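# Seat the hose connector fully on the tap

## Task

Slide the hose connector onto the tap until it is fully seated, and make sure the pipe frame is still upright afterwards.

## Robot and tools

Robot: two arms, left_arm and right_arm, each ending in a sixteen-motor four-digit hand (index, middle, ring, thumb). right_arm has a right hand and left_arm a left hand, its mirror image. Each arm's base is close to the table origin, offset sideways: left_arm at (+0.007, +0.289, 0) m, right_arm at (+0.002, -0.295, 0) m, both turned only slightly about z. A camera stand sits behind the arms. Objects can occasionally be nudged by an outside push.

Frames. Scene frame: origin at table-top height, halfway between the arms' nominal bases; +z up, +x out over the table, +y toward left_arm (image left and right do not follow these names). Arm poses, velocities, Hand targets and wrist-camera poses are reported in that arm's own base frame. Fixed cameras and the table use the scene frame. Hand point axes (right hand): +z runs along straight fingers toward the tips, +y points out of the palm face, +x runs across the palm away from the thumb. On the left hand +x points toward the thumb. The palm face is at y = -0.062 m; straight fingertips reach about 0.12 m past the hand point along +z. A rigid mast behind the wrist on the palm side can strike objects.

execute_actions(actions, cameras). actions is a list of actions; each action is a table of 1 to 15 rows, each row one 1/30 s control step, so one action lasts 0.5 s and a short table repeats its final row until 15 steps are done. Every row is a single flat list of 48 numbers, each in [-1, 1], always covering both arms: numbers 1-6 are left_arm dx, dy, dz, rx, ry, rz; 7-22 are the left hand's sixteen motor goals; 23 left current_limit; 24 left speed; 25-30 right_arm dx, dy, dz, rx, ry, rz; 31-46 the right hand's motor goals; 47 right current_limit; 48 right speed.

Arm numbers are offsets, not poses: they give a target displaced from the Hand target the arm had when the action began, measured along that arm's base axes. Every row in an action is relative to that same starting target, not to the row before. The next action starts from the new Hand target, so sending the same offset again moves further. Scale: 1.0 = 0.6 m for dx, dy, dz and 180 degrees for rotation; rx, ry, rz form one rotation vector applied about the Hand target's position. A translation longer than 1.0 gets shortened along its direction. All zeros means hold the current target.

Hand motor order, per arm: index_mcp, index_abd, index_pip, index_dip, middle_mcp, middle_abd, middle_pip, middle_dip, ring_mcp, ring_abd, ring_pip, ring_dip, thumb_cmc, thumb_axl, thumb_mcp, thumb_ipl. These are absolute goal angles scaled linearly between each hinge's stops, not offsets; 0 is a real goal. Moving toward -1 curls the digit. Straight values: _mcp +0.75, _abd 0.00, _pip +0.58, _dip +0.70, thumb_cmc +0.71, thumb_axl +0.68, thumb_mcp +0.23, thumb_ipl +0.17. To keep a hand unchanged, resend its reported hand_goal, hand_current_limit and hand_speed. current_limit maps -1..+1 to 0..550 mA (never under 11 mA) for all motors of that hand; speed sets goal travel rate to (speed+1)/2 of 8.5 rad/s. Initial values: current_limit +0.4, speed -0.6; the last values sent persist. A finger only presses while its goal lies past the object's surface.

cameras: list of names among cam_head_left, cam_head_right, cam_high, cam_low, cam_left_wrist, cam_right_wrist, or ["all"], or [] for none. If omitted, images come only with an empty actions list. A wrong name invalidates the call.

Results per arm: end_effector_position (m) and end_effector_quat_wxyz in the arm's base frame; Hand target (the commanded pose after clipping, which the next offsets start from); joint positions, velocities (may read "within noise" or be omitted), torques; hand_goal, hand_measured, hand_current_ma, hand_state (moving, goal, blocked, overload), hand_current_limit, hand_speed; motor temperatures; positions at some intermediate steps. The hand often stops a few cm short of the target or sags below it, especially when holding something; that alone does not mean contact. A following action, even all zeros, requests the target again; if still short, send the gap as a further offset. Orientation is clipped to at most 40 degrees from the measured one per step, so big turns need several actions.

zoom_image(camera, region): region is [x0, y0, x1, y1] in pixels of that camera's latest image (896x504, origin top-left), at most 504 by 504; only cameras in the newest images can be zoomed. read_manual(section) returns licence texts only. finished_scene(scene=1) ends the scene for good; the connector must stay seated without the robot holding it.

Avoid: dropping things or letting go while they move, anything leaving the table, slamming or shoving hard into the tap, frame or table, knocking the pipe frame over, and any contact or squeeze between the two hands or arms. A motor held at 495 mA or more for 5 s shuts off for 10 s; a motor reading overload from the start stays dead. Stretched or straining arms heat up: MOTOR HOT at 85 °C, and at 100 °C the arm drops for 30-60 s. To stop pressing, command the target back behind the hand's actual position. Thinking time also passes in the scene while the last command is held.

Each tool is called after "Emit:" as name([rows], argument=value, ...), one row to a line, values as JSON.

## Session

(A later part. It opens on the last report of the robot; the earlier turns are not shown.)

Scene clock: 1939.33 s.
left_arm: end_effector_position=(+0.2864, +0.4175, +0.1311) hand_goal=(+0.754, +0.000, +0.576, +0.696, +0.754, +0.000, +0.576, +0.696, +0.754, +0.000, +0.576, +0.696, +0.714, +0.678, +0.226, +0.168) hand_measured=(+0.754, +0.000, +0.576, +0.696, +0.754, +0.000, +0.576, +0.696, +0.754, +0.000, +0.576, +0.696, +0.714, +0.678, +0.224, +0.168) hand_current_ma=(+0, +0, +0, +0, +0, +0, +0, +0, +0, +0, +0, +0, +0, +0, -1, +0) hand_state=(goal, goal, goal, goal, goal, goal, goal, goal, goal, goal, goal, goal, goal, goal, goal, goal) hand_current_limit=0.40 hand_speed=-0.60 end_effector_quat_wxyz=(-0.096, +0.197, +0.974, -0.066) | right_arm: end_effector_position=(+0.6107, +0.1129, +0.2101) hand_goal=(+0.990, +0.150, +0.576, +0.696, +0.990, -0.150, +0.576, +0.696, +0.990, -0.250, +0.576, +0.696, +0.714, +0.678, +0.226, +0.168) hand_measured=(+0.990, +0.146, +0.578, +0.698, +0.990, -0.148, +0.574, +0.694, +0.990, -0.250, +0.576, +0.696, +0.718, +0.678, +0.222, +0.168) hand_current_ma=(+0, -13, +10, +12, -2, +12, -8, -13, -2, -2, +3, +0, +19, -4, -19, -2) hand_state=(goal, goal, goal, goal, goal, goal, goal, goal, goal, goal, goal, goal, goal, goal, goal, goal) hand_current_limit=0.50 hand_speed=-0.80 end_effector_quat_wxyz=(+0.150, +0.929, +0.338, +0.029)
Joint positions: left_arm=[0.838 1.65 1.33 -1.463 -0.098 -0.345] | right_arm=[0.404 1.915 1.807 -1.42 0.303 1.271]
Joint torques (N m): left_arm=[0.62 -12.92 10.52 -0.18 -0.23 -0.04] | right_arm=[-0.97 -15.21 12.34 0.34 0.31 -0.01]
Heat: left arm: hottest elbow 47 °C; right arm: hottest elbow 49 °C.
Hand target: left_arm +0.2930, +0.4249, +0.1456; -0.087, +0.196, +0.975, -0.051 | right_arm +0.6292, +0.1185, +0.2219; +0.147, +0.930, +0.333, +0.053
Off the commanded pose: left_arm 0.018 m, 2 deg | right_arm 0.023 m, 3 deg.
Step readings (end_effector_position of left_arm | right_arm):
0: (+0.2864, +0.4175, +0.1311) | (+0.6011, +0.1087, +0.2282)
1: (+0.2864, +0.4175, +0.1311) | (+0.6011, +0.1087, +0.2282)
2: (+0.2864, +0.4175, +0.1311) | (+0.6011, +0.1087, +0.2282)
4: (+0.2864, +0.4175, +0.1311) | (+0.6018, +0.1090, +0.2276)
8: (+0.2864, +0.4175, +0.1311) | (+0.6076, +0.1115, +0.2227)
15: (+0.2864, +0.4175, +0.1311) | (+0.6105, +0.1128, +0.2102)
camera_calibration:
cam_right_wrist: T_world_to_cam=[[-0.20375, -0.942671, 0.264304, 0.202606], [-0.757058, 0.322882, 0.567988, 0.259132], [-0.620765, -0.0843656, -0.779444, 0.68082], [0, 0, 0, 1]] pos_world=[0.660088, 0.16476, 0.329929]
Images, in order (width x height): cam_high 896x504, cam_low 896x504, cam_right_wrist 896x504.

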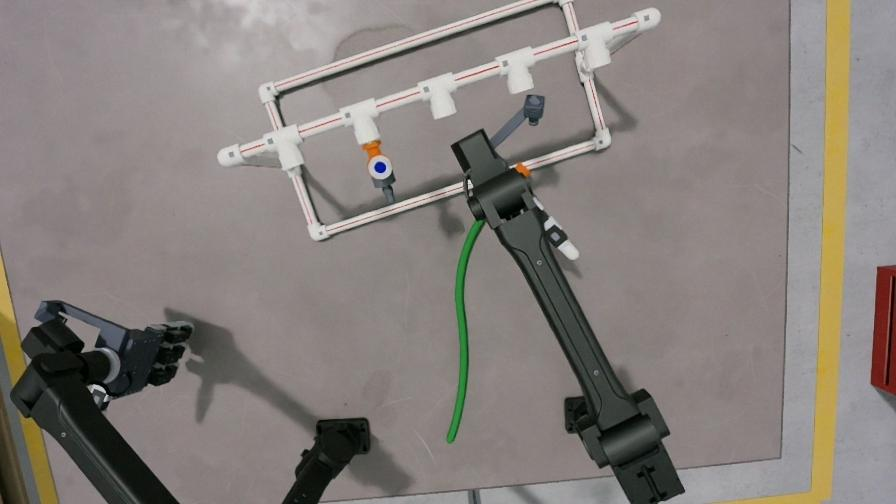

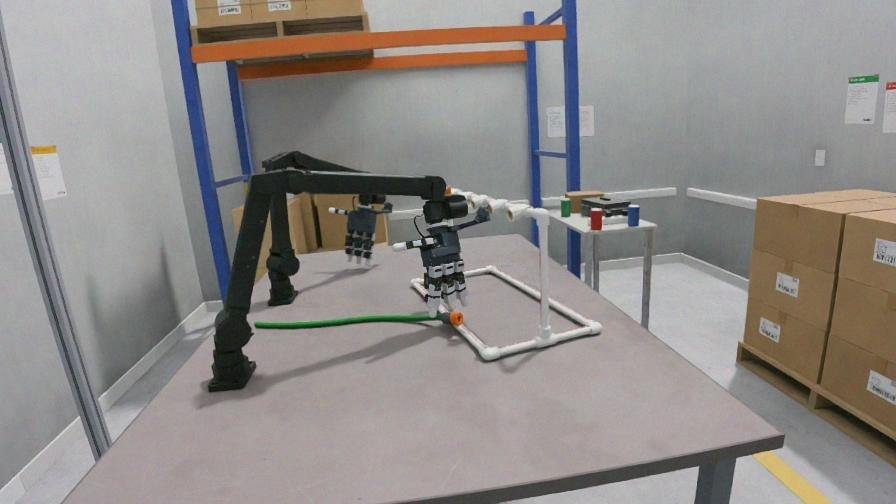

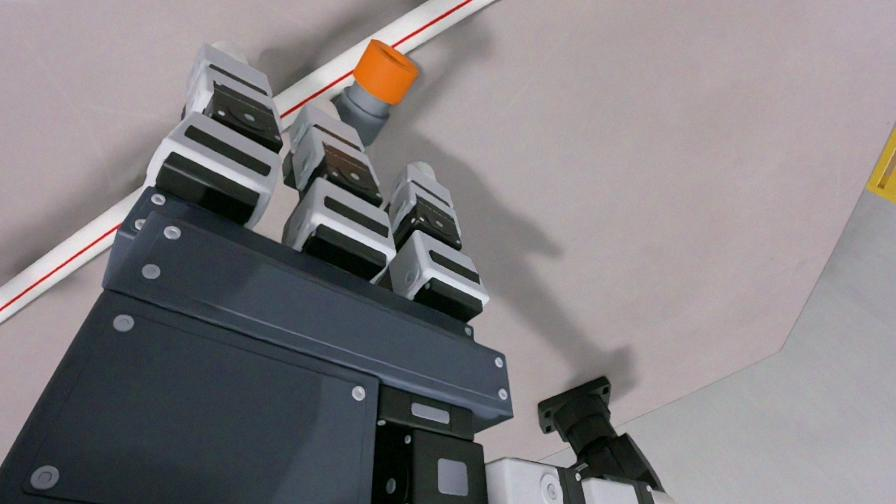

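Emit:
execute_actions([
  [[0,0,0,0,0,0,0.754,0,0.576,0.696,0.754,0,0.576,0.696,0.754,0,0.576,0.696,0.714,0.678,0.226,0.168,0.4,-0.6,0.016,0.0,-0.04,0,0,0,0.99,0.15,0.576,0.696,0.99,-0.15,0.576,0.696,0.99,-0.25,0.576,0.696,0.714,0.678,0.226,0.168,0.5,-0.8]],
], cameras=["cam_low","cam_right_wrist"])

Emit:
zoom_image(camera="cam_right_wrist", region=[140, 0, 480, 260])

Emit:
zoom_image(camera="cam_low", region=[380, 230, 540, 350])

Scene clock: 1968.97 s.
left_arm: end_effector_position=(+0.2864, +0.4175, +0.1311) hand_goal=(+0.754, +0.000, +0.576, +0.696, +0.754, +0.000, +0.576, +0.696, +0.754, +0.000, +0.576, +0.696, +0.714, +0.678, +0.226, +0.168) hand_measured=(+0.754, +0.000, +0.576, +0.696, +0.754, +0.000, +0.576, +0.696, +0.754, +0.000, +0.576, +0.696, +0.714, +0.678, +0.224, +0.168) hand_current_ma=(+0, +0, +0, +0, +0, +0, +0, +0, +0, +0, +0, +0, +0, +0, -1, +0) hand_state=(goal, goal, goal, goal, goal, goal, goal, goal, goal, goal, goal, goal, goal, goal, goal, goal) hand_current_limit=0.40 hand_speed=-0.60 end_effector_quat_wxyz=(-0.096, +0.197, +0.974, -0.066) | right_arm: end_effector_position=(+0.6218, +0.1177, +0.1918) hand_goal=(+0.990, +0.150, +0.576, +0.696, +0.990, -0.150, +0.576, +0.696, +0.990, -0.250, +0.576, +0.696, +0.714, +0.678, +0.226, +0.168) hand_measured=(+0.990, +0.146, +0.578, +0.698, +0.990, -0.148, +0.574, +0.694, +0.990, -0.250, +0.576, +0.696, +0.718, +0.678, +0.222, +0.168) hand_current_ma=(+0, -13, +10, +12, -2, +12, -8, -13, -2, -2, +3, +0, +19, -4, -19, -2) hand_state=(goal, goal, goal, goal, goal, goal, goal, goal, goal, goal, goal, goal, goal, goal, goal, goal) hand_current_limit=0.50 hand_speed=-0.80 end_effector_quat_wxyz=(+0.149, +0.929, +0.337, +0.036)
Joint positions: left_arm=[0.838 1.65 1.33 -1.463 -0.098 -0.345] | right_arm=[0.404 1.947 1.808 -1.374 0.303 1.271]
Joint torques (N m): left_arm=[0.67 -13.68 10.55 -0.13 -0.23 -0.04] | right_arm=[-1.38 -15.5 11.4 0.42 0.31 -0.08]
Motor temperatures (°C): left_arm=[26 38 47 26 28 26] | right_arm=[26 35 54 26 25 25]
Heat: left arm: hottest elbow 47 °C; right arm: hottest elbow 54 °C.
Hand target: left_arm +0.2930, +0.4249, +0.1456; -0.087, +0.196, +0.975, -0.051 | right_arm +0.6388, +0.1186, +0.1977; +0.147, +0.930, +0.333, +0.053
Off the commanded pose: left_arm 0.018 m, 2 deg | right_arm 0.018 m, 2 deg.
Step readings (end_effector_position of left_arm | right_arm):
0: (+0.2864, +0.4175, +0.1311) | (+0.6108, +0.1129, +0.2102)
1: (+0.2864, +0.4175, +0.1311) | (+0.6109, +0.1129, +0.2102)
2: (+0.2864, +0.4175, +0.1311) | (+0.6114, +0.1132, +0.2100)
4: (+0.2864, +0.4175, +0.1311) | (+0.6145, +0.1145, +0.2091)
8: (+0.2864, +0.4175, +0.1311) | (+0.6195, +0.1166, +0.2032)
15: (+0.2864, +0.4175, +0.1311) | (+0.6218, +0.1177, +0.1923)
camera_calibration:
cam_right_wrist: T_world_to_cam=[[-0.206983, -0.944319, 0.255772, 0.218191], [-0.764207, 0.319289, 0.560395, 0.282626], [-0.610857, -0.0794705, -0.787743, 0.668769], [0, 0, 0, 1]] pos_world=[0.669669, 0.16895, 0.312628]
Images, in order (width x height): cam_low 896x504, cam_right_wrist 896x504.

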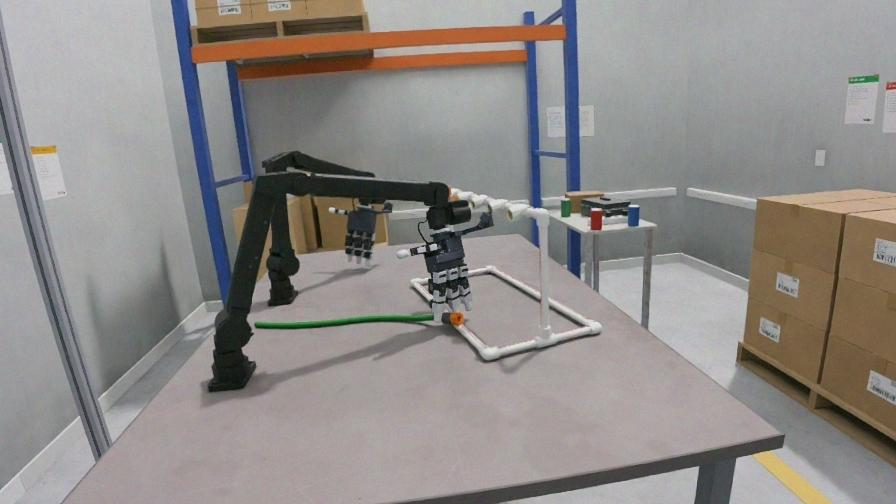

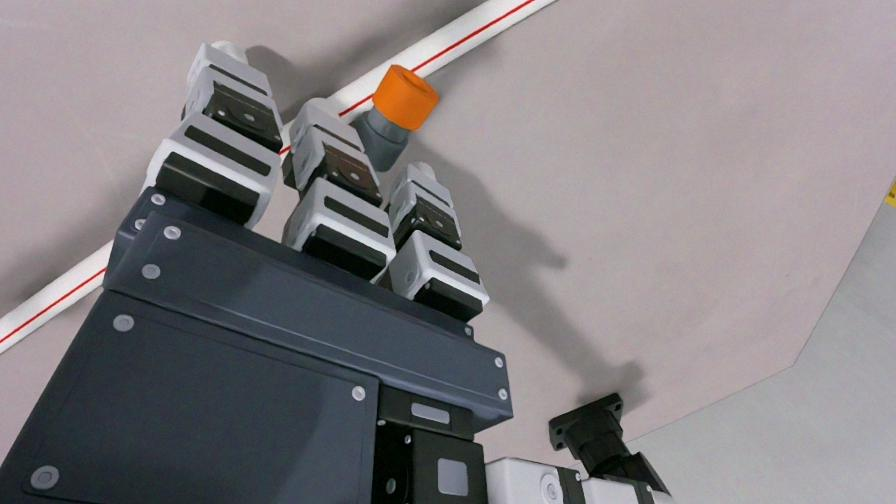

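Scaled by 1.482.

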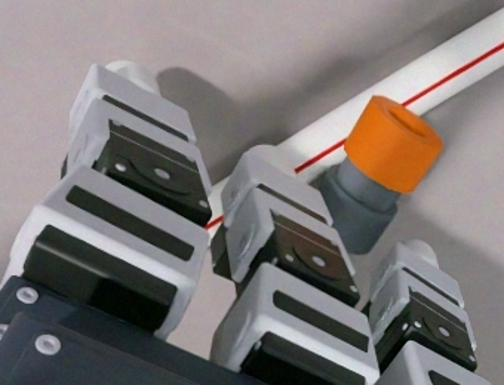

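Scaled by 3.150.

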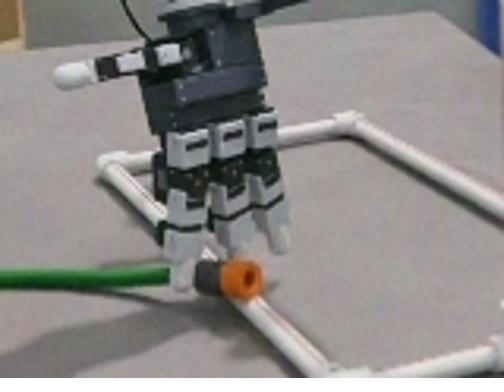

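Emit:
execute_actions([
  [[0,0,0,0,0,0,0.754,0,0.576,0.696,0.754,0,0.576,0.696,0.754,0,0.576,0.696,0.714,0.678,0.226,0.168,0.4,-0.6,0.0,-0.005,-0.01,0,0,0,0.99,0.15,0.576,0.696,0.99,-0.15,0.576,0.696,0.99,-0.25,0.576,0.696,0.714,0.678,0.226,0.168,0.5,-0.8]],
  [[0,0,0,0,0,0,0.754,0,0.576,0.696,0.754,0,0.576,0.696,0.754,0,0.576,0.696,0.714,0.678,0.226,0.168,0.4,-0.6,0.0,0.0,0.0,0,0,0,0.99,-0.05,0.576,0.696,0.99,0.05,0.576,0.696,0.99,-0.25,0.576,0.696,0.714,0.678,0.226,0.168,0.5,-0.9]],
  [[0,0,0,0,0,0,0.754,0,0.576,0.696,0.754,0,0.576,0.696,0.754,0,0.576,0.696,0.714,0.678,0.226,0.168,0.4,-0.6,0.0,0.0,0.0,0,0,0,0.99,-0.05,0.576,0.696,0.99,0.05,0.576,0.696,0.99,-0.25,0.576,0.696,0.714,0.678,0.226,0.168,0.5,-0.9]],
], cameras=["cam_low","cam_right_wrist"])

Emit:
zoom_image(camera="cam_right_wrist", region=[140, 0, 480, 260])

Emit:
zoom_image(camera="cam_low", region=[380, 230, 540, 350])

Scene clock: 1997.40 s.
left_arm: end_effector_position=(+0.2864, +0.4175, +0.1311) hand_goal=(+0.754, +0.000, +0.576, +0.696, +0.754, +0.000, +0.576, +0.696, +0.754, +0.000, +0.576, +0.696, +0.714, +0.678, +0.226, +0.168) hand_measured=(+0.754, +0.000, +0.576, +0.696, +0.754, +0.000, +0.576, +0.696, +0.754, +0.000, +0.576, +0.696, +0.714, +0.678, +0.224, +0.168) hand_current_ma=(+0, +0, +0, +0, +0, +0, +0, +0, +0, +0, +0, +0, +0, +0, -1, +0) hand_state=(goal, goal, goal, goal, goal, goal, goal, goal, goal, goal, goal, goal, goal, goal, goal, goal) hand_current_limit=0.40 hand_speed=-0.60 end_effector_quat_wxyz=(-0.096, +0.197, +0.974, -0.066) | right_arm: end_effector_position=(+0.6260, +0.1167, +0.1922) hand_goal=(+0.990, -0.050, +0.576, +0.696, +0.990, +0.050, +0.576, +0.696, +0.990, -0.250, +0.576, +0.696, +0.714, +0.678, +0.226, +0.168) hand_measured=(+0.992, +0.048, +0.578, +0.698, +0.990, -0.026, +0.574, +0.694, +0.990, -0.250, +0.576, +0.696, +0.718, +0.678, +0.222, +0.168) hand_current_ma=(+15, +413, +10, +12, -2, -328, -8, -13, -2, -2, +3, +0, +19, -4, -19, -2) hand_state=(goal, blocked, goal, goal, goal, blocked, goal, goal, goal, goal, goal, goal, goal, goal, goal, goal) hand_current_limit=0.50 hand_speed=-0.90 end_effector_quat_wxyz=(+0.149, +0.929, +0.335, +0.044)
Joint positions: left_arm=[0.838 1.65 1.33 -1.463 -0.098 -0.345] | right_arm=[0.4 1.947 1.808 -1.357 0.303 1.266]
Joint torques (N m): left_arm=[0.73 -13.1 10.52 -0.09 -0.23 -0.06] | right_arm=[-1.38 -15.56 10.32 0.46 0.31 -0.08]
Heat: left arm: hottest elbow 47 °C; right arm: hottest elbow 54 °C.
Hand target: left_arm +0.2930, +0.4249, +0.1456; -0.087, +0.196, +0.975, -0.051 | right_arm +0.6389, +0.1155, +0.1918; +0.147, +0.930, +0.333, +0.053
Off the commanded pose: left_arm 0.018 m, 2 deg | right_arm 0.013 m, 1 deg.
Step readings (end_effector_position of left_arm | right_arm):
0: (+0.2864, +0.4175, +0.1311) | (+0.6218, +0.1177, +0.1918)
1: (+0.2864, +0.4175, +0.1311) | (+0.6219, +0.1178, +0.1919)
2: (+0.2864, +0.4175, +0.1311) | (+0.6221, +0.1179, +0.1919)
4: (+0.2864, +0.4175, +0.1311) | (+0.6232, +0.1181, +0.1920)
8: (+0.2864, +0.4175, +0.1311) | (+0.6250, +0.1178, +0.1921)
15: (+0.2864, +0.4175, +0.1311) | (+0.6258, +0.1166, +0.1922)
16: (+0.2864, +0.4175, +0.1311) | (+0.6258, +0.1166, +0.1922)
17: (+0.2864, +0.4175, +0.1311) | (+0.6258, +0.1166, +0.1922)
19: (+0.2864, +0.4175, +0.1311) | (+0.6258, +0.1166, +0.1922)
23: (+0.2864, +0.4175, +0.1311) | (+0.6259, +0.1166, +0.1922)
30: (+0.2864, +0.4175, +0.1311) | (+0.6260, +0.1167, +0.1922)
31: (+0.2864, +0.4175, +0.1311) | (+0.6260, +0.1167, +0.1922)
32: (+0.2864, +0.4175, +0.1311) | (+0.6260, +0.1167, +0.1922)
34: (+0.2864, +0.4175, +0.1311) | (+0.6260, +0.1167, +0.1922)
38: (+0.2864, +0.4175, +0.1311) | (+0.6260, +0.1167, +0.1922)
45: (+0.2864, +0.4175, +0.1311) | (+0.6260, +0.1167, +0.1922)
camera_calibration:
cam_right_wrist: T_world_to_cam=[[-0.210823, -0.94578, 0.247089, 0.222193], [-0.772342, 0.316105, 0.550968, 0.29325], [-0.599201, -0.0746808, -0.797108, 0.665408], [0, 0, 0, 1]] pos_world=[0.672046, 0.167141, 0.313929]
Images, in order (width x height): cam_low 896x504, cam_right_wrist 896x504.

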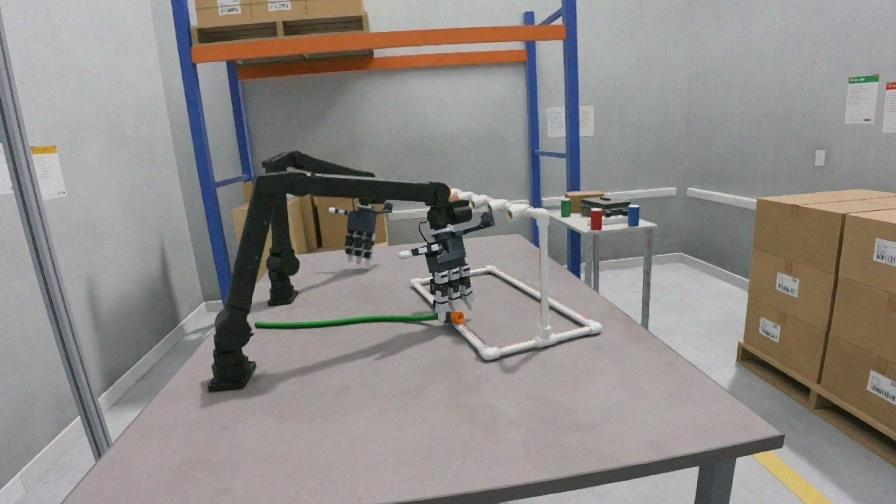

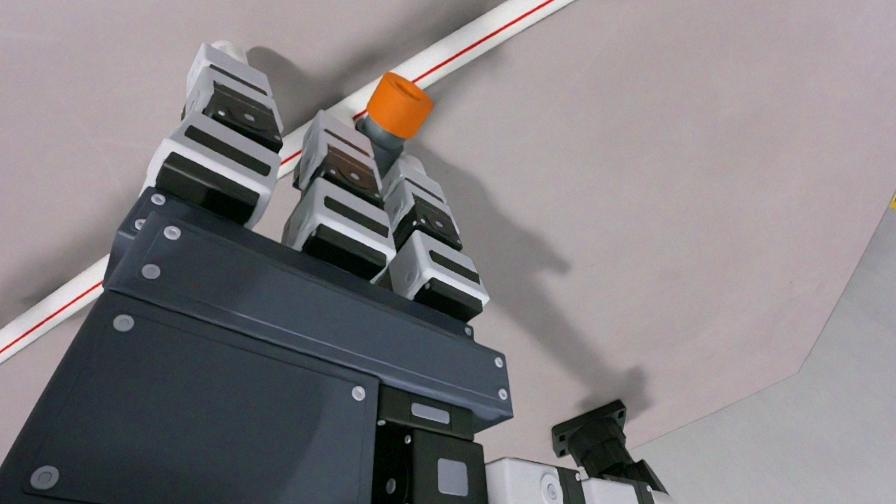

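Scaled by 1.482.

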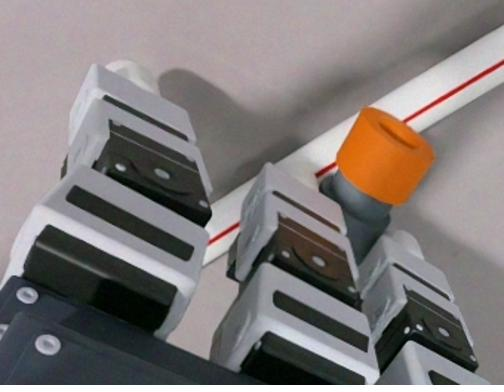

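Scaled by 3.150.

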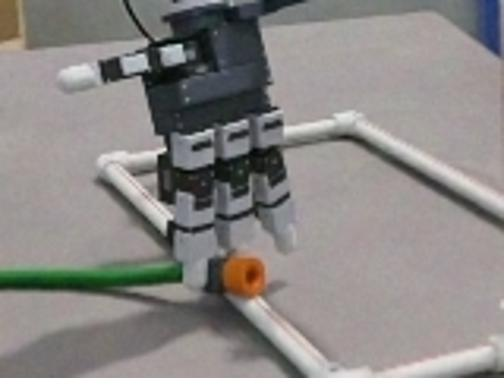

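Emit:
execute_actions([
  [[0,0,0,0,0,0,0.754,0,0.576,0.696,0.754,0,0.576,0.696,0.754,0,0.576,0.696,0.714,0.678,0.226,0.168,0.4,-0.6,0.0,0.0,0.09,0,0,0,0.99,-0.04,0.576,0.696,0.99,0.06,0.576,0.696,0.99,-0.25,0.576,0.696,0.714,0.678,0.226,0.168,0.5,-0.9]],
], cameras=["cam_low","cam_right_wrist"])

Emit:
zoom_image(camera="cam_right_wrist", region=[140, 0, 480, 260])

Emit:
zoom_image(camera="cam_low", region=[380, 210, 540, 330])

Scene clock: 2006.33 s.
left_arm: end_effector_position=(+0.2864, +0.4175, +0.1311) hand_goal=(+0.754, +0.000, +0.576, +0.696, +0.754, +0.000, +0.576, +0.696, +0.754, +0.000, +0.576, +0.696, +0.714, +0.678, +0.226, +0.168) hand_measured=(+0.754, +0.000, +0.576, +0.696, +0.754, +0.000, +0.576, +0.696, +0.754, +0.000, +0.576, +0.696, +0.714, +0.678, +0.224, +0.168) hand_current_ma=(+0, +0, +0, +0, +0, +0, +0, +0, +0, +0, +0, +0, +0, +0, -1, +0) hand_state=(goal, goal, goal, goal, goal, goal, goal, goal, goal, goal, goal, goal, goal, goal, goal, goal) hand_current_limit=0.40 hand_speed=-0.60 end_effector_quat_wxyz=(-0.096, +0.197, +0.974, -0.066) | right_arm: end_effector_position=(+0.6212, +0.1155, +0.2200) hand_goal=(+0.990, -0.040, +0.576, +0.696, +0.990, +0.060, +0.576, +0.696, +0.990, -0.250, +0.576, +0.696, +0.714, +0.678, +0.226, +0.168) hand_measured=(+0.992, +0.048, +0.578, +0.698, +0.984, -0.026, +0.574, +0.694, +0.990, -0.250, +0.576, +0.696, +0.718, +0.678, +0.222, +0.168) hand_current_ma=(+12, +383, +9, +12, -26, -371, -10, -13, -2, -2, +3, +0, +18, -4, -19, -2) hand_state=(goal, blocked, goal, goal, goal, blocked, goal, goal, goal, goal, goal, goal, goal, goal, goal, goal) hand_current_limit=0.50 hand_speed=-0.90 end_effector_quat_wxyz=(+0.147, +0.929, +0.338, +0.026)
Joint positions: left_arm=[0.838 1.65 1.33 -1.463 -0.098 -0.345] | right_arm=[0.4 1.947 1.884 -1.471 0.297 1.266]
Joint torques (N m): left_arm=[0.73 -13.22 10.54 -0.23 -0.24 -0.02] | right_arm=[-1.26 -16.73 13.03 -0.31 0.54 -0.08]
Heat: left arm: hottest elbow 47 °C; right arm: hottest elbow 54 °C.
Hand target: left_arm +0.2930, +0.4249, +0.1456; -0.087, +0.196, +0.975, -0.051 | right_arm +0.6389, +0.1155, +0.2459; +0.147, +0.930, +0.333, +0.053
Off the commanded pose: left_arm 0.018 m, 2 deg | right_arm 0.031 m, 3 deg.
Step readings (end_effector_position of left_arm | right_arm):
0: (+0.2864, +0.4175, +0.1311) | (+0.6260, +0.1167, +0.1922)
1: (+0.2864, +0.4175, +0.1311) | (+0.6260, +0.1167, +0.1922)
2: (+0.2864, +0.4175, +0.1311) | (+0.6256, +0.1165, +0.1926)
4: (+0.2864, +0.4175, +0.1311) | (+0.6229, +0.1154, +0.1962)
8: (+0.2864, +0.4175, +0.1311) | (+0.6198, +0.1149, +0.2069)
15: (+0.2864, +0.4175, +0.1311) | (+0.6197, +0.1149, +0.2160)
camera_calibration:
cam_right_wrist: T_world_to_cam=[[-0.201474, -0.943446, 0.263284, 0.203501], [-0.752291, 0.321183, 0.575238, 0.256223], [-0.627269, -0.0821711, -0.774456, 0.698021], [0, 0, 0, 1]] pos_world=[0.671601, 0.167055, 0.339619]
Images, in order (width x height): cam_low 896x504, cam_right_wrist 896x504.

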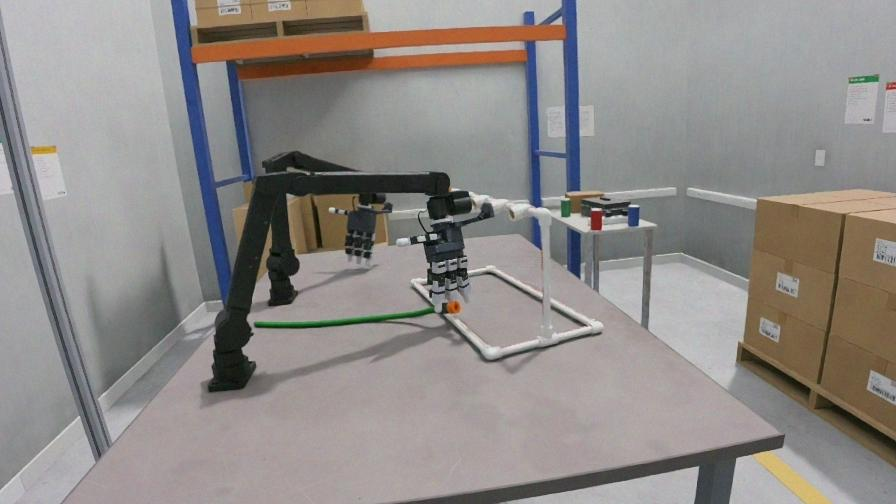

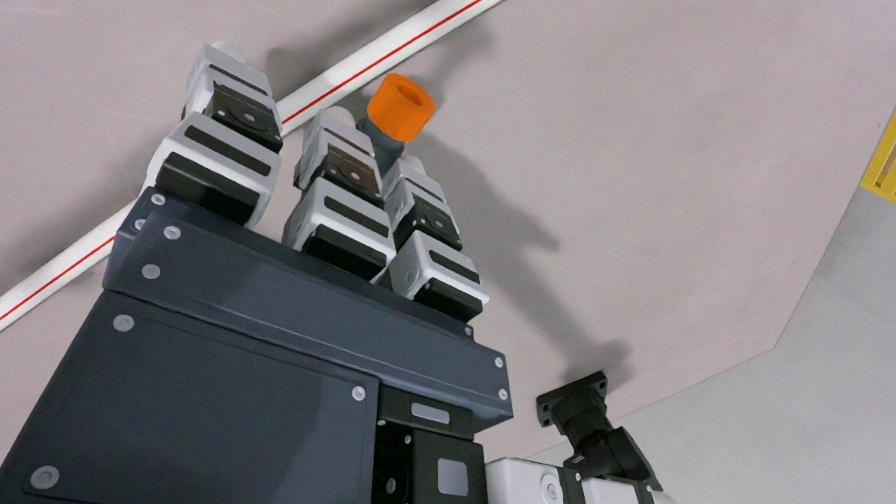

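Scaled by 1.482.

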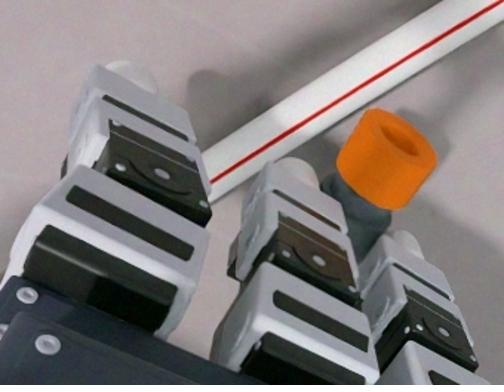

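Scaled by 3.150.

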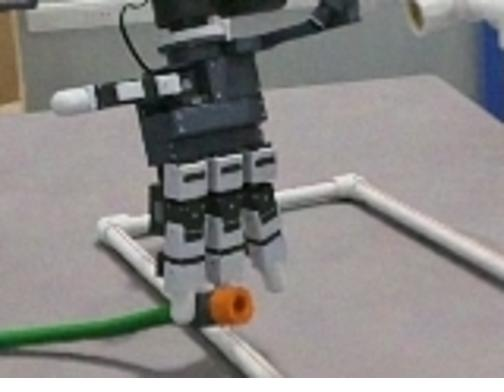

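Emit:
execute_actions([
  [[0,0,0,0,0,0,0.754,0,0.576,0.696,0.754,0,0.576,0.696,0.754,0,0.576,0.696,0.714,0.678,0.226,0.168,0.4,-0.6,-0.0642,0.0183,0.0413,0.0955,-0.0504,0.0734,0.99,-0.04,0.576,0.696,0.99,0.06,0.576,0.696,0.99,-0.25,0.576,0.696,0.714,0.678,0.226,0.168,0.5,-0.9]],
], cameras=["cam_low","cam_right_wrist","cam_high"])

Emit:
zoom_image(camera="cam_right_wrist", region=[140, 0, 480, 260])

Emit:
zoom_image(camera="cam_low", region=[380, 210, 540, 330])

Scene clock: 2140.33 s.
left_arm: end_effector_position=(+0.2864, +0.4175, +0.1311) hand_goal=(+0.754, +0.000, +0.576, +0.696, +0.754, +0.000, +0.576, +0.696, +0.754, +0.000, +0.576, +0.696, +0.714, +0.678, +0.226, +0.168) hand_measured=(+0.754, +0.000, +0.576, +0.696, +0.754, +0.000, +0.576, +0.696, +0.754, +0.000, +0.576, +0.696, +0.714, +0.678, +0.224, +0.168) hand_current_ma=(+0, +0, +0, +0, +0, +0, +0, +0, +0, +0, +0, +0, +0, +0, -1, +0) hand_state=(goal, goal, goal, goal, goal, goal, goal, goal, goal, goal, goal, goal, goal, goal, goal, goal) hand_current_limit=0.40 hand_speed=-0.60 end_effector_quat_wxyz=(-0.096, +0.197, +0.974, -0.066) | right_arm: end_effector_position=(+0.5940, +0.1283, +0.2739) hand_goal=(+0.990, -0.040, +0.576, +0.696, +0.990, +0.060, +0.576, +0.696, +0.990, -0.250, +0.576, +0.696, +0.714, +0.678, +0.226, +0.168) hand_measured=(+0.992, +0.048, +0.576, +0.696, +0.978, -0.024, +0.572, +0.694, +0.988, -0.250, +0.576, +0.696, +0.718, +0.678, +0.222, +0.168) hand_current_ma=(+7, +380, +2, +4, -62, -369, -20, -10, -11, -1, +3, +0, +18, -4, -20, -2) hand_state=(goal, blocked, goal, goal, goal, blocked, goal, goal, goal, goal, goal, goal, goal, goal, goal, goal) hand_current_limit=0.50 hand_speed=-0.90 end_effector_quat_wxyz=(+0.026, +0.892, +0.411, +0.187)
Joint positions: left_arm=[0.838 1.65 1.33 -1.463 -0.098 -0.345] | right_arm=[0.362 1.62 1.591 -1.162 0.025 1.063]
Joint torques (N m): left_arm=[0.79 -13.27 10.51 -0.18 -0.26 -0.05] | right_arm=[-1.2 -12.86 8.88 1.29 -0.05 -0.08]
Motor temperatures (°C): left_arm=[26 38 47 26 28 26] | right_arm=[26 35 60 26 25 25]
Heat: left arm: hottest elbow 47 °C; right arm: hottest elbow 60 °C.
Hand target: left_arm +0.2930, +0.4249, +0.1456; -0.087, +0.196, +0.975, -0.051 | right_arm +0.6002, +0.1266, +0.2706; +0.026, +0.890, +0.413, +0.191
Off the commanded pose: left_arm 0.018 m, 2 deg | right_arm 0.007 m, 1 deg.
Step readings (end_effector_position of left_arm | right_arm):
0: (+0.2864, +0.4175, +0.1311) | (+0.6212, +0.1155, +0.2200)
1: (+0.2864, +0.4175, +0.1311) | (+0.6212, +0.1161, +0.2195)
2: (+0.2864, +0.4175, +0.1311) | (+0.6212, +0.1205, +0.2167)
4: (+0.2864, +0.4175, +0.1311) | (+0.6186, +0.1312, +0.2095)
8: (+0.2864, +0.4175, +0.1311) | (+0.5986, +0.1339, +0.2236)
15: (+0.2864, +0.4175, +0.1311) | (+0.5930, +0.1314, +0.2807)
camera_calibration:
cam_right_wrist: T_world_to_cam=[[-0.00751864, -0.997131, -0.0753185, 0.180354], [-0.889135, -0.0278002, 0.456801, 0.359103], [-0.457584, 0.0704028, -0.886375, 0.634049], [0, 0, 0, 1]] pos_world=[0.610777, 0.145181, 0.411551]
Images, in order (width x height): cam_high 896x504, cam_low 896x504, cam_right_wrist 896x504.

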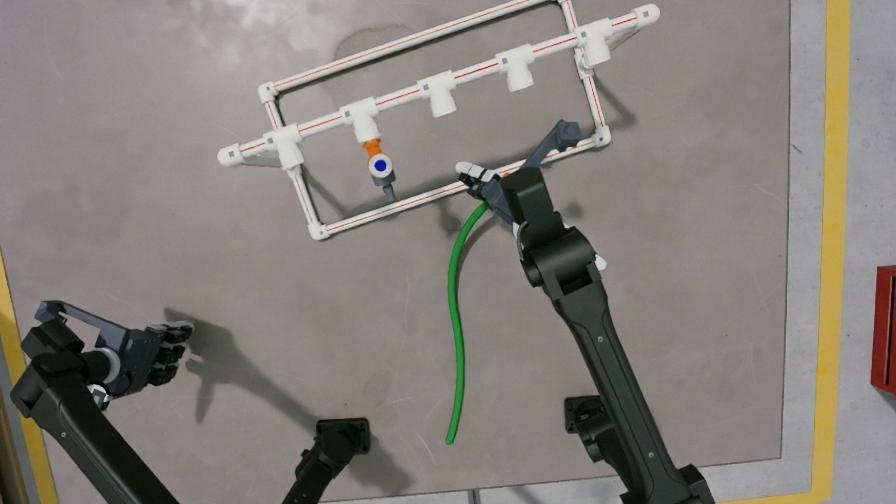

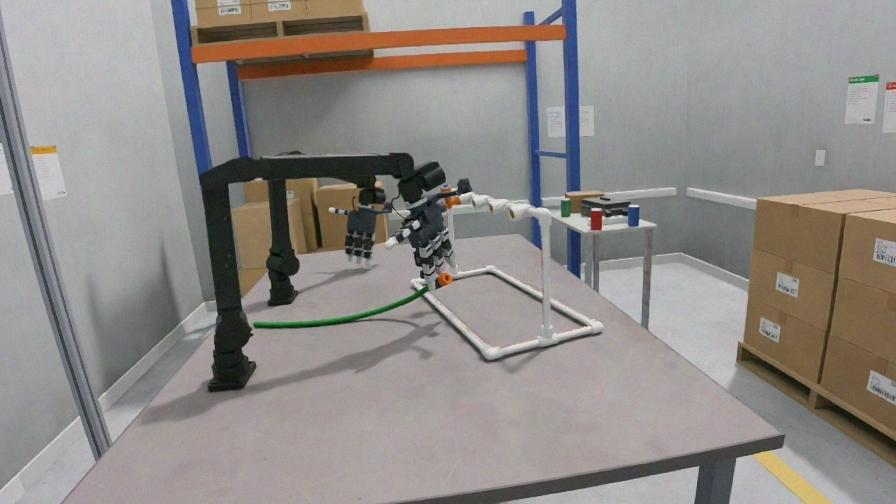

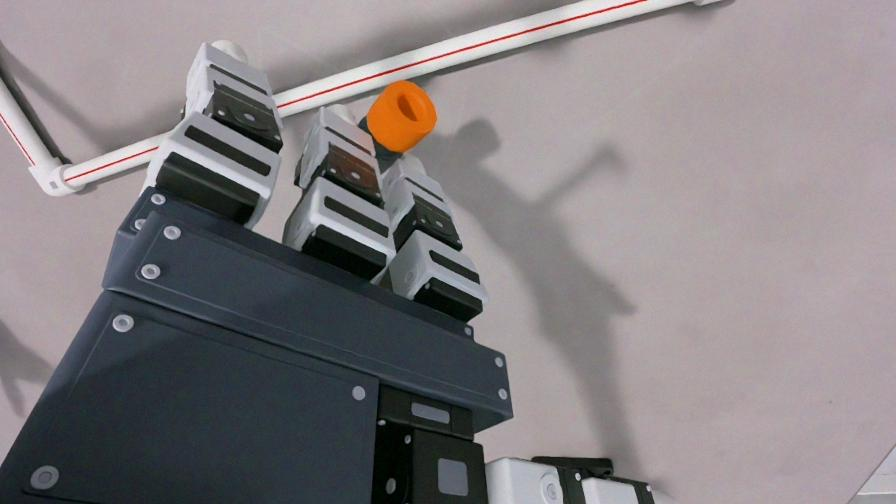

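Scaled by 1.482.

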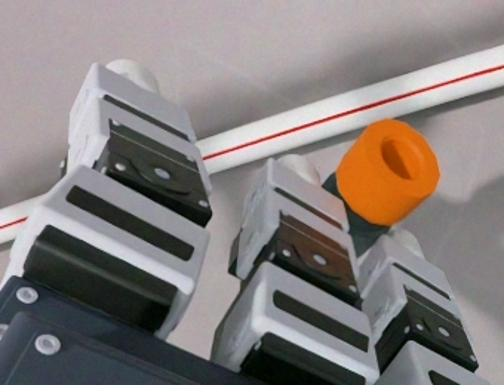

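Scaled by 3.150.

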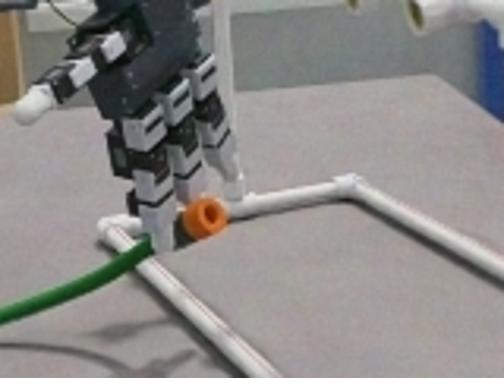

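Emit:
execute_actions([
  [[0,0,0,0,0,0,0.754,0,0.576,0.696,0.754,0,0.576,0.696,0.754,0,0.576,0.696,0.714,0.678,0.226,0.168,0.4,-0.6,-0.035,0.034,0.024,0.0955,-0.0504,0.0734,0.99,-0.04,0.576,0.696,0.99,0.06,0.576,0.696,0.99,-0.25,0.576,0.696,0.714,0.678,0.226,0.168,0.5,-0.9]],
  [[0,0,0,0,0,0,0.754,0,0.576,0.696,0.754,0,0.576,0.696,0.754,0,0.576,0.696,0.714,0.678,0.226,0.168,0.4,-0.6,-0.0183,0.0483,0.0183,0.0955,-0.0504,0.0734,0.99,-0.04,0.576,0.696,0.99,0.06,0.576,0.696,0.99,-0.25,0.576,0.696,0.714,0.678,0.226,0.168,0.5,-0.9]],
], cameras=["cam_low","cam_right_wrist","cam_high"])

Emit:
zoom_image(camera="cam_right_wrist", region=[140, 0, 480, 260])

Emit:
zoom_image(camera="cam_low", region=[340, 160, 520, 295])

Scene clock: 2156.43 s.
left_arm: end_effector_position=(+0.2864, +0.4175, +0.1311) hand_goal=(+0.754, +0.000, +0.576, +0.696, +0.754, +0.000, +0.576, +0.696, +0.754, +0.000, +0.576, +0.696, +0.714, +0.678, +0.226, +0.168) hand_measured=(+0.754, +0.000, +0.576, +0.696, +0.754, +0.000, +0.576, +0.696, +0.754, +0.000, +0.576, +0.696, +0.714, +0.678, +0.224, +0.168) hand_current_ma=(+0, +0, +0, +0, +0, +0, +0, +0, +0, +0, +0, +0, +0, +0, -1, +0) hand_state=(goal, goal, goal, goal, goal, goal, goal, goal, goal, goal, goal, goal, goal, goal, goal, goal) hand_current_limit=0.40 hand_speed=-0.60 end_effector_quat_wxyz=(-0.096, +0.197, +0.974, -0.066) | right_arm: end_effector_position=(+0.5665, +0.1793, +0.2817) hand_goal=(+0.990, -0.040, +0.576, +0.696, +0.990, +0.060, +0.576, +0.696, +0.990, -0.250, +0.576, +0.696, +0.714, +0.678, +0.226, +0.168) hand_measured=(+0.988, +0.048, +0.576, +0.696, +0.990, -0.024, +0.576, +0.694, +0.986, -0.248, +0.576, +0.696, +0.716, +0.678, +0.222, +0.168) hand_current_ma=(-9, +380, -2, +0, -4, -362, -2, -5, -20, +8, +2, +0, +9, -4, -19, -2) hand_state=(goal, blocked, goal, goal, goal, blocked, goal, goal, goal, goal, goal, goal, goal, goal, goal, goal) hand_current_limit=0.50 hand_speed=-0.90 end_effector_quat_wxyz=(-0.223, +0.712, +0.516, +0.421)
Joint positions: left_arm=[0.838 1.65 1.33 -1.463 -0.098 -0.345] | right_arm=[0.214 1.366 1.165 -0.61 -0.716 0.827]
Joint torques (N m): left_arm=[0.79 -13.51 10.59 -0.16 -0.22 -0.07] | right_arm=[-1.03 -11.34 8.98 2.1 -0.73 -0.07]
Motor temperatures (°C): left_arm=[26 38 47 26 28 26] | right_arm=[26 36 55 26 25 25]
Heat: left arm: hottest elbow 47 °C; right arm: hottest elbow 55 °C.
Hand target: left_arm +0.2930, +0.4249, +0.1456; -0.087, +0.196, +0.975, -0.051 | right_arm +0.5684, +0.1760, +0.2960; -0.215, +0.702, +0.518, +0.439
Off the commanded pose: left_arm 0.018 m, 2 deg | right_arm 0.015 m, 3 deg.
Step readings (end_effector_position of left_arm | right_arm):
0: (+0.2864, +0.4175, +0.1311) | (+0.5940, +0.1283, +0.2740)
1: (+0.2864, +0.4175, +0.1311) | (+0.5940, +0.1295, +0.2731)
2: (+0.2864, +0.4175, +0.1311) | (+0.5946, +0.1356, +0.2690)
4: (+0.2864, +0.4175, +0.1311) | (+0.5918, +0.1486, +0.2585)
8: (+0.2864, +0.4175, +0.1311) | (+0.5728, +0.1549, +0.2504)
15: (+0.2864, +0.4175, +0.1311) | (+0.5741, +0.1506, +0.2754)
16: (+0.2864, +0.4175, +0.1311) | (+0.5749, +0.1513, +0.2768)
17: (+0.2864, +0.4175, +0.1311) | (+0.5756, +0.1577, +0.2771)
19: (+0.2864, +0.4175, +0.1311) | (+0.5722, +0.1716, +0.2760)
23: (+0.2864, +0.4175, +0.1311) | (+0.5603, +0.1801, +0.2751)
30: (+0.2864, +0.4175, +0.1311) | (+0.5650, +0.1794, +0.2808)
camera_calibration:
cam_right_wrist: T_world_to_cam=[[0.487284, -0.685379, -0.541119, 0.0265175], [-0.811969, -0.583645, 0.00805426, 0.514881], [-0.321342, 0.435447, -0.840907, 0.469348], [0, 0, 0, 1]] pos_world=[0.555967, 0.114305, 0.40488]
Images, in order (width x height): cam_high 896x504, cam_low 896x504, cam_right_wrist 896x504.

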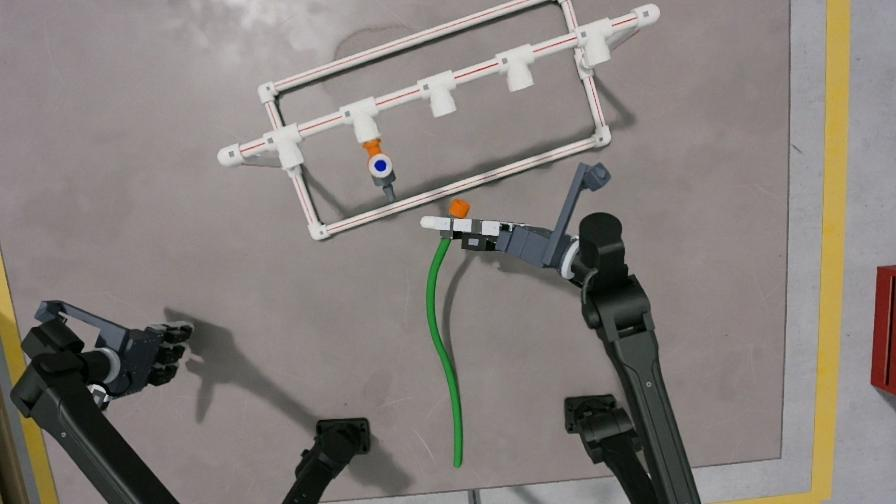

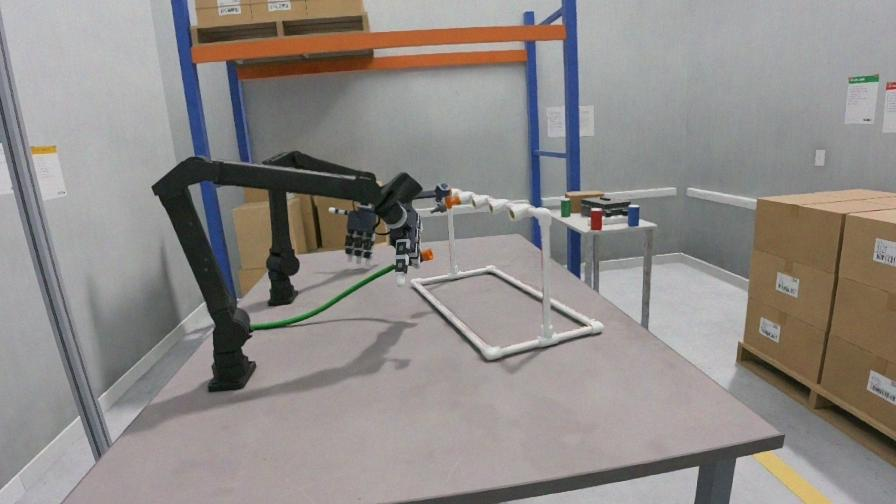

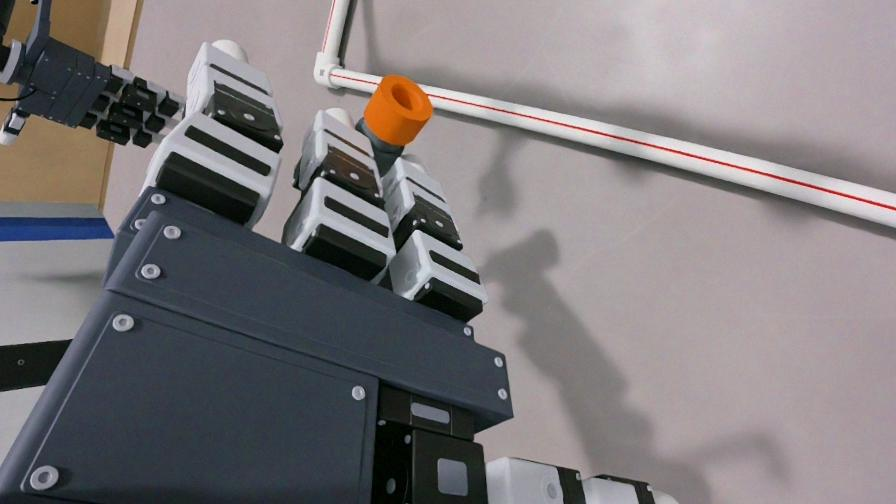

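Scaled by 1.482.

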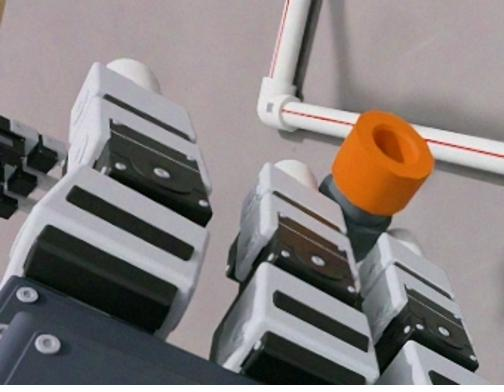

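Scaled by 2.800.

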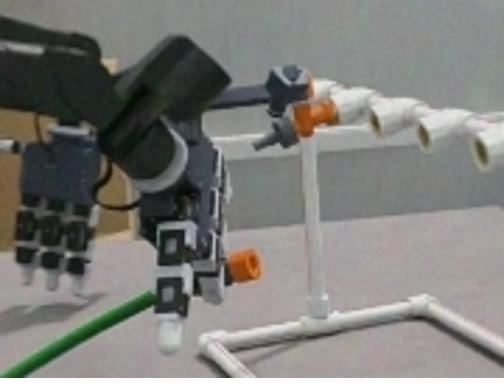

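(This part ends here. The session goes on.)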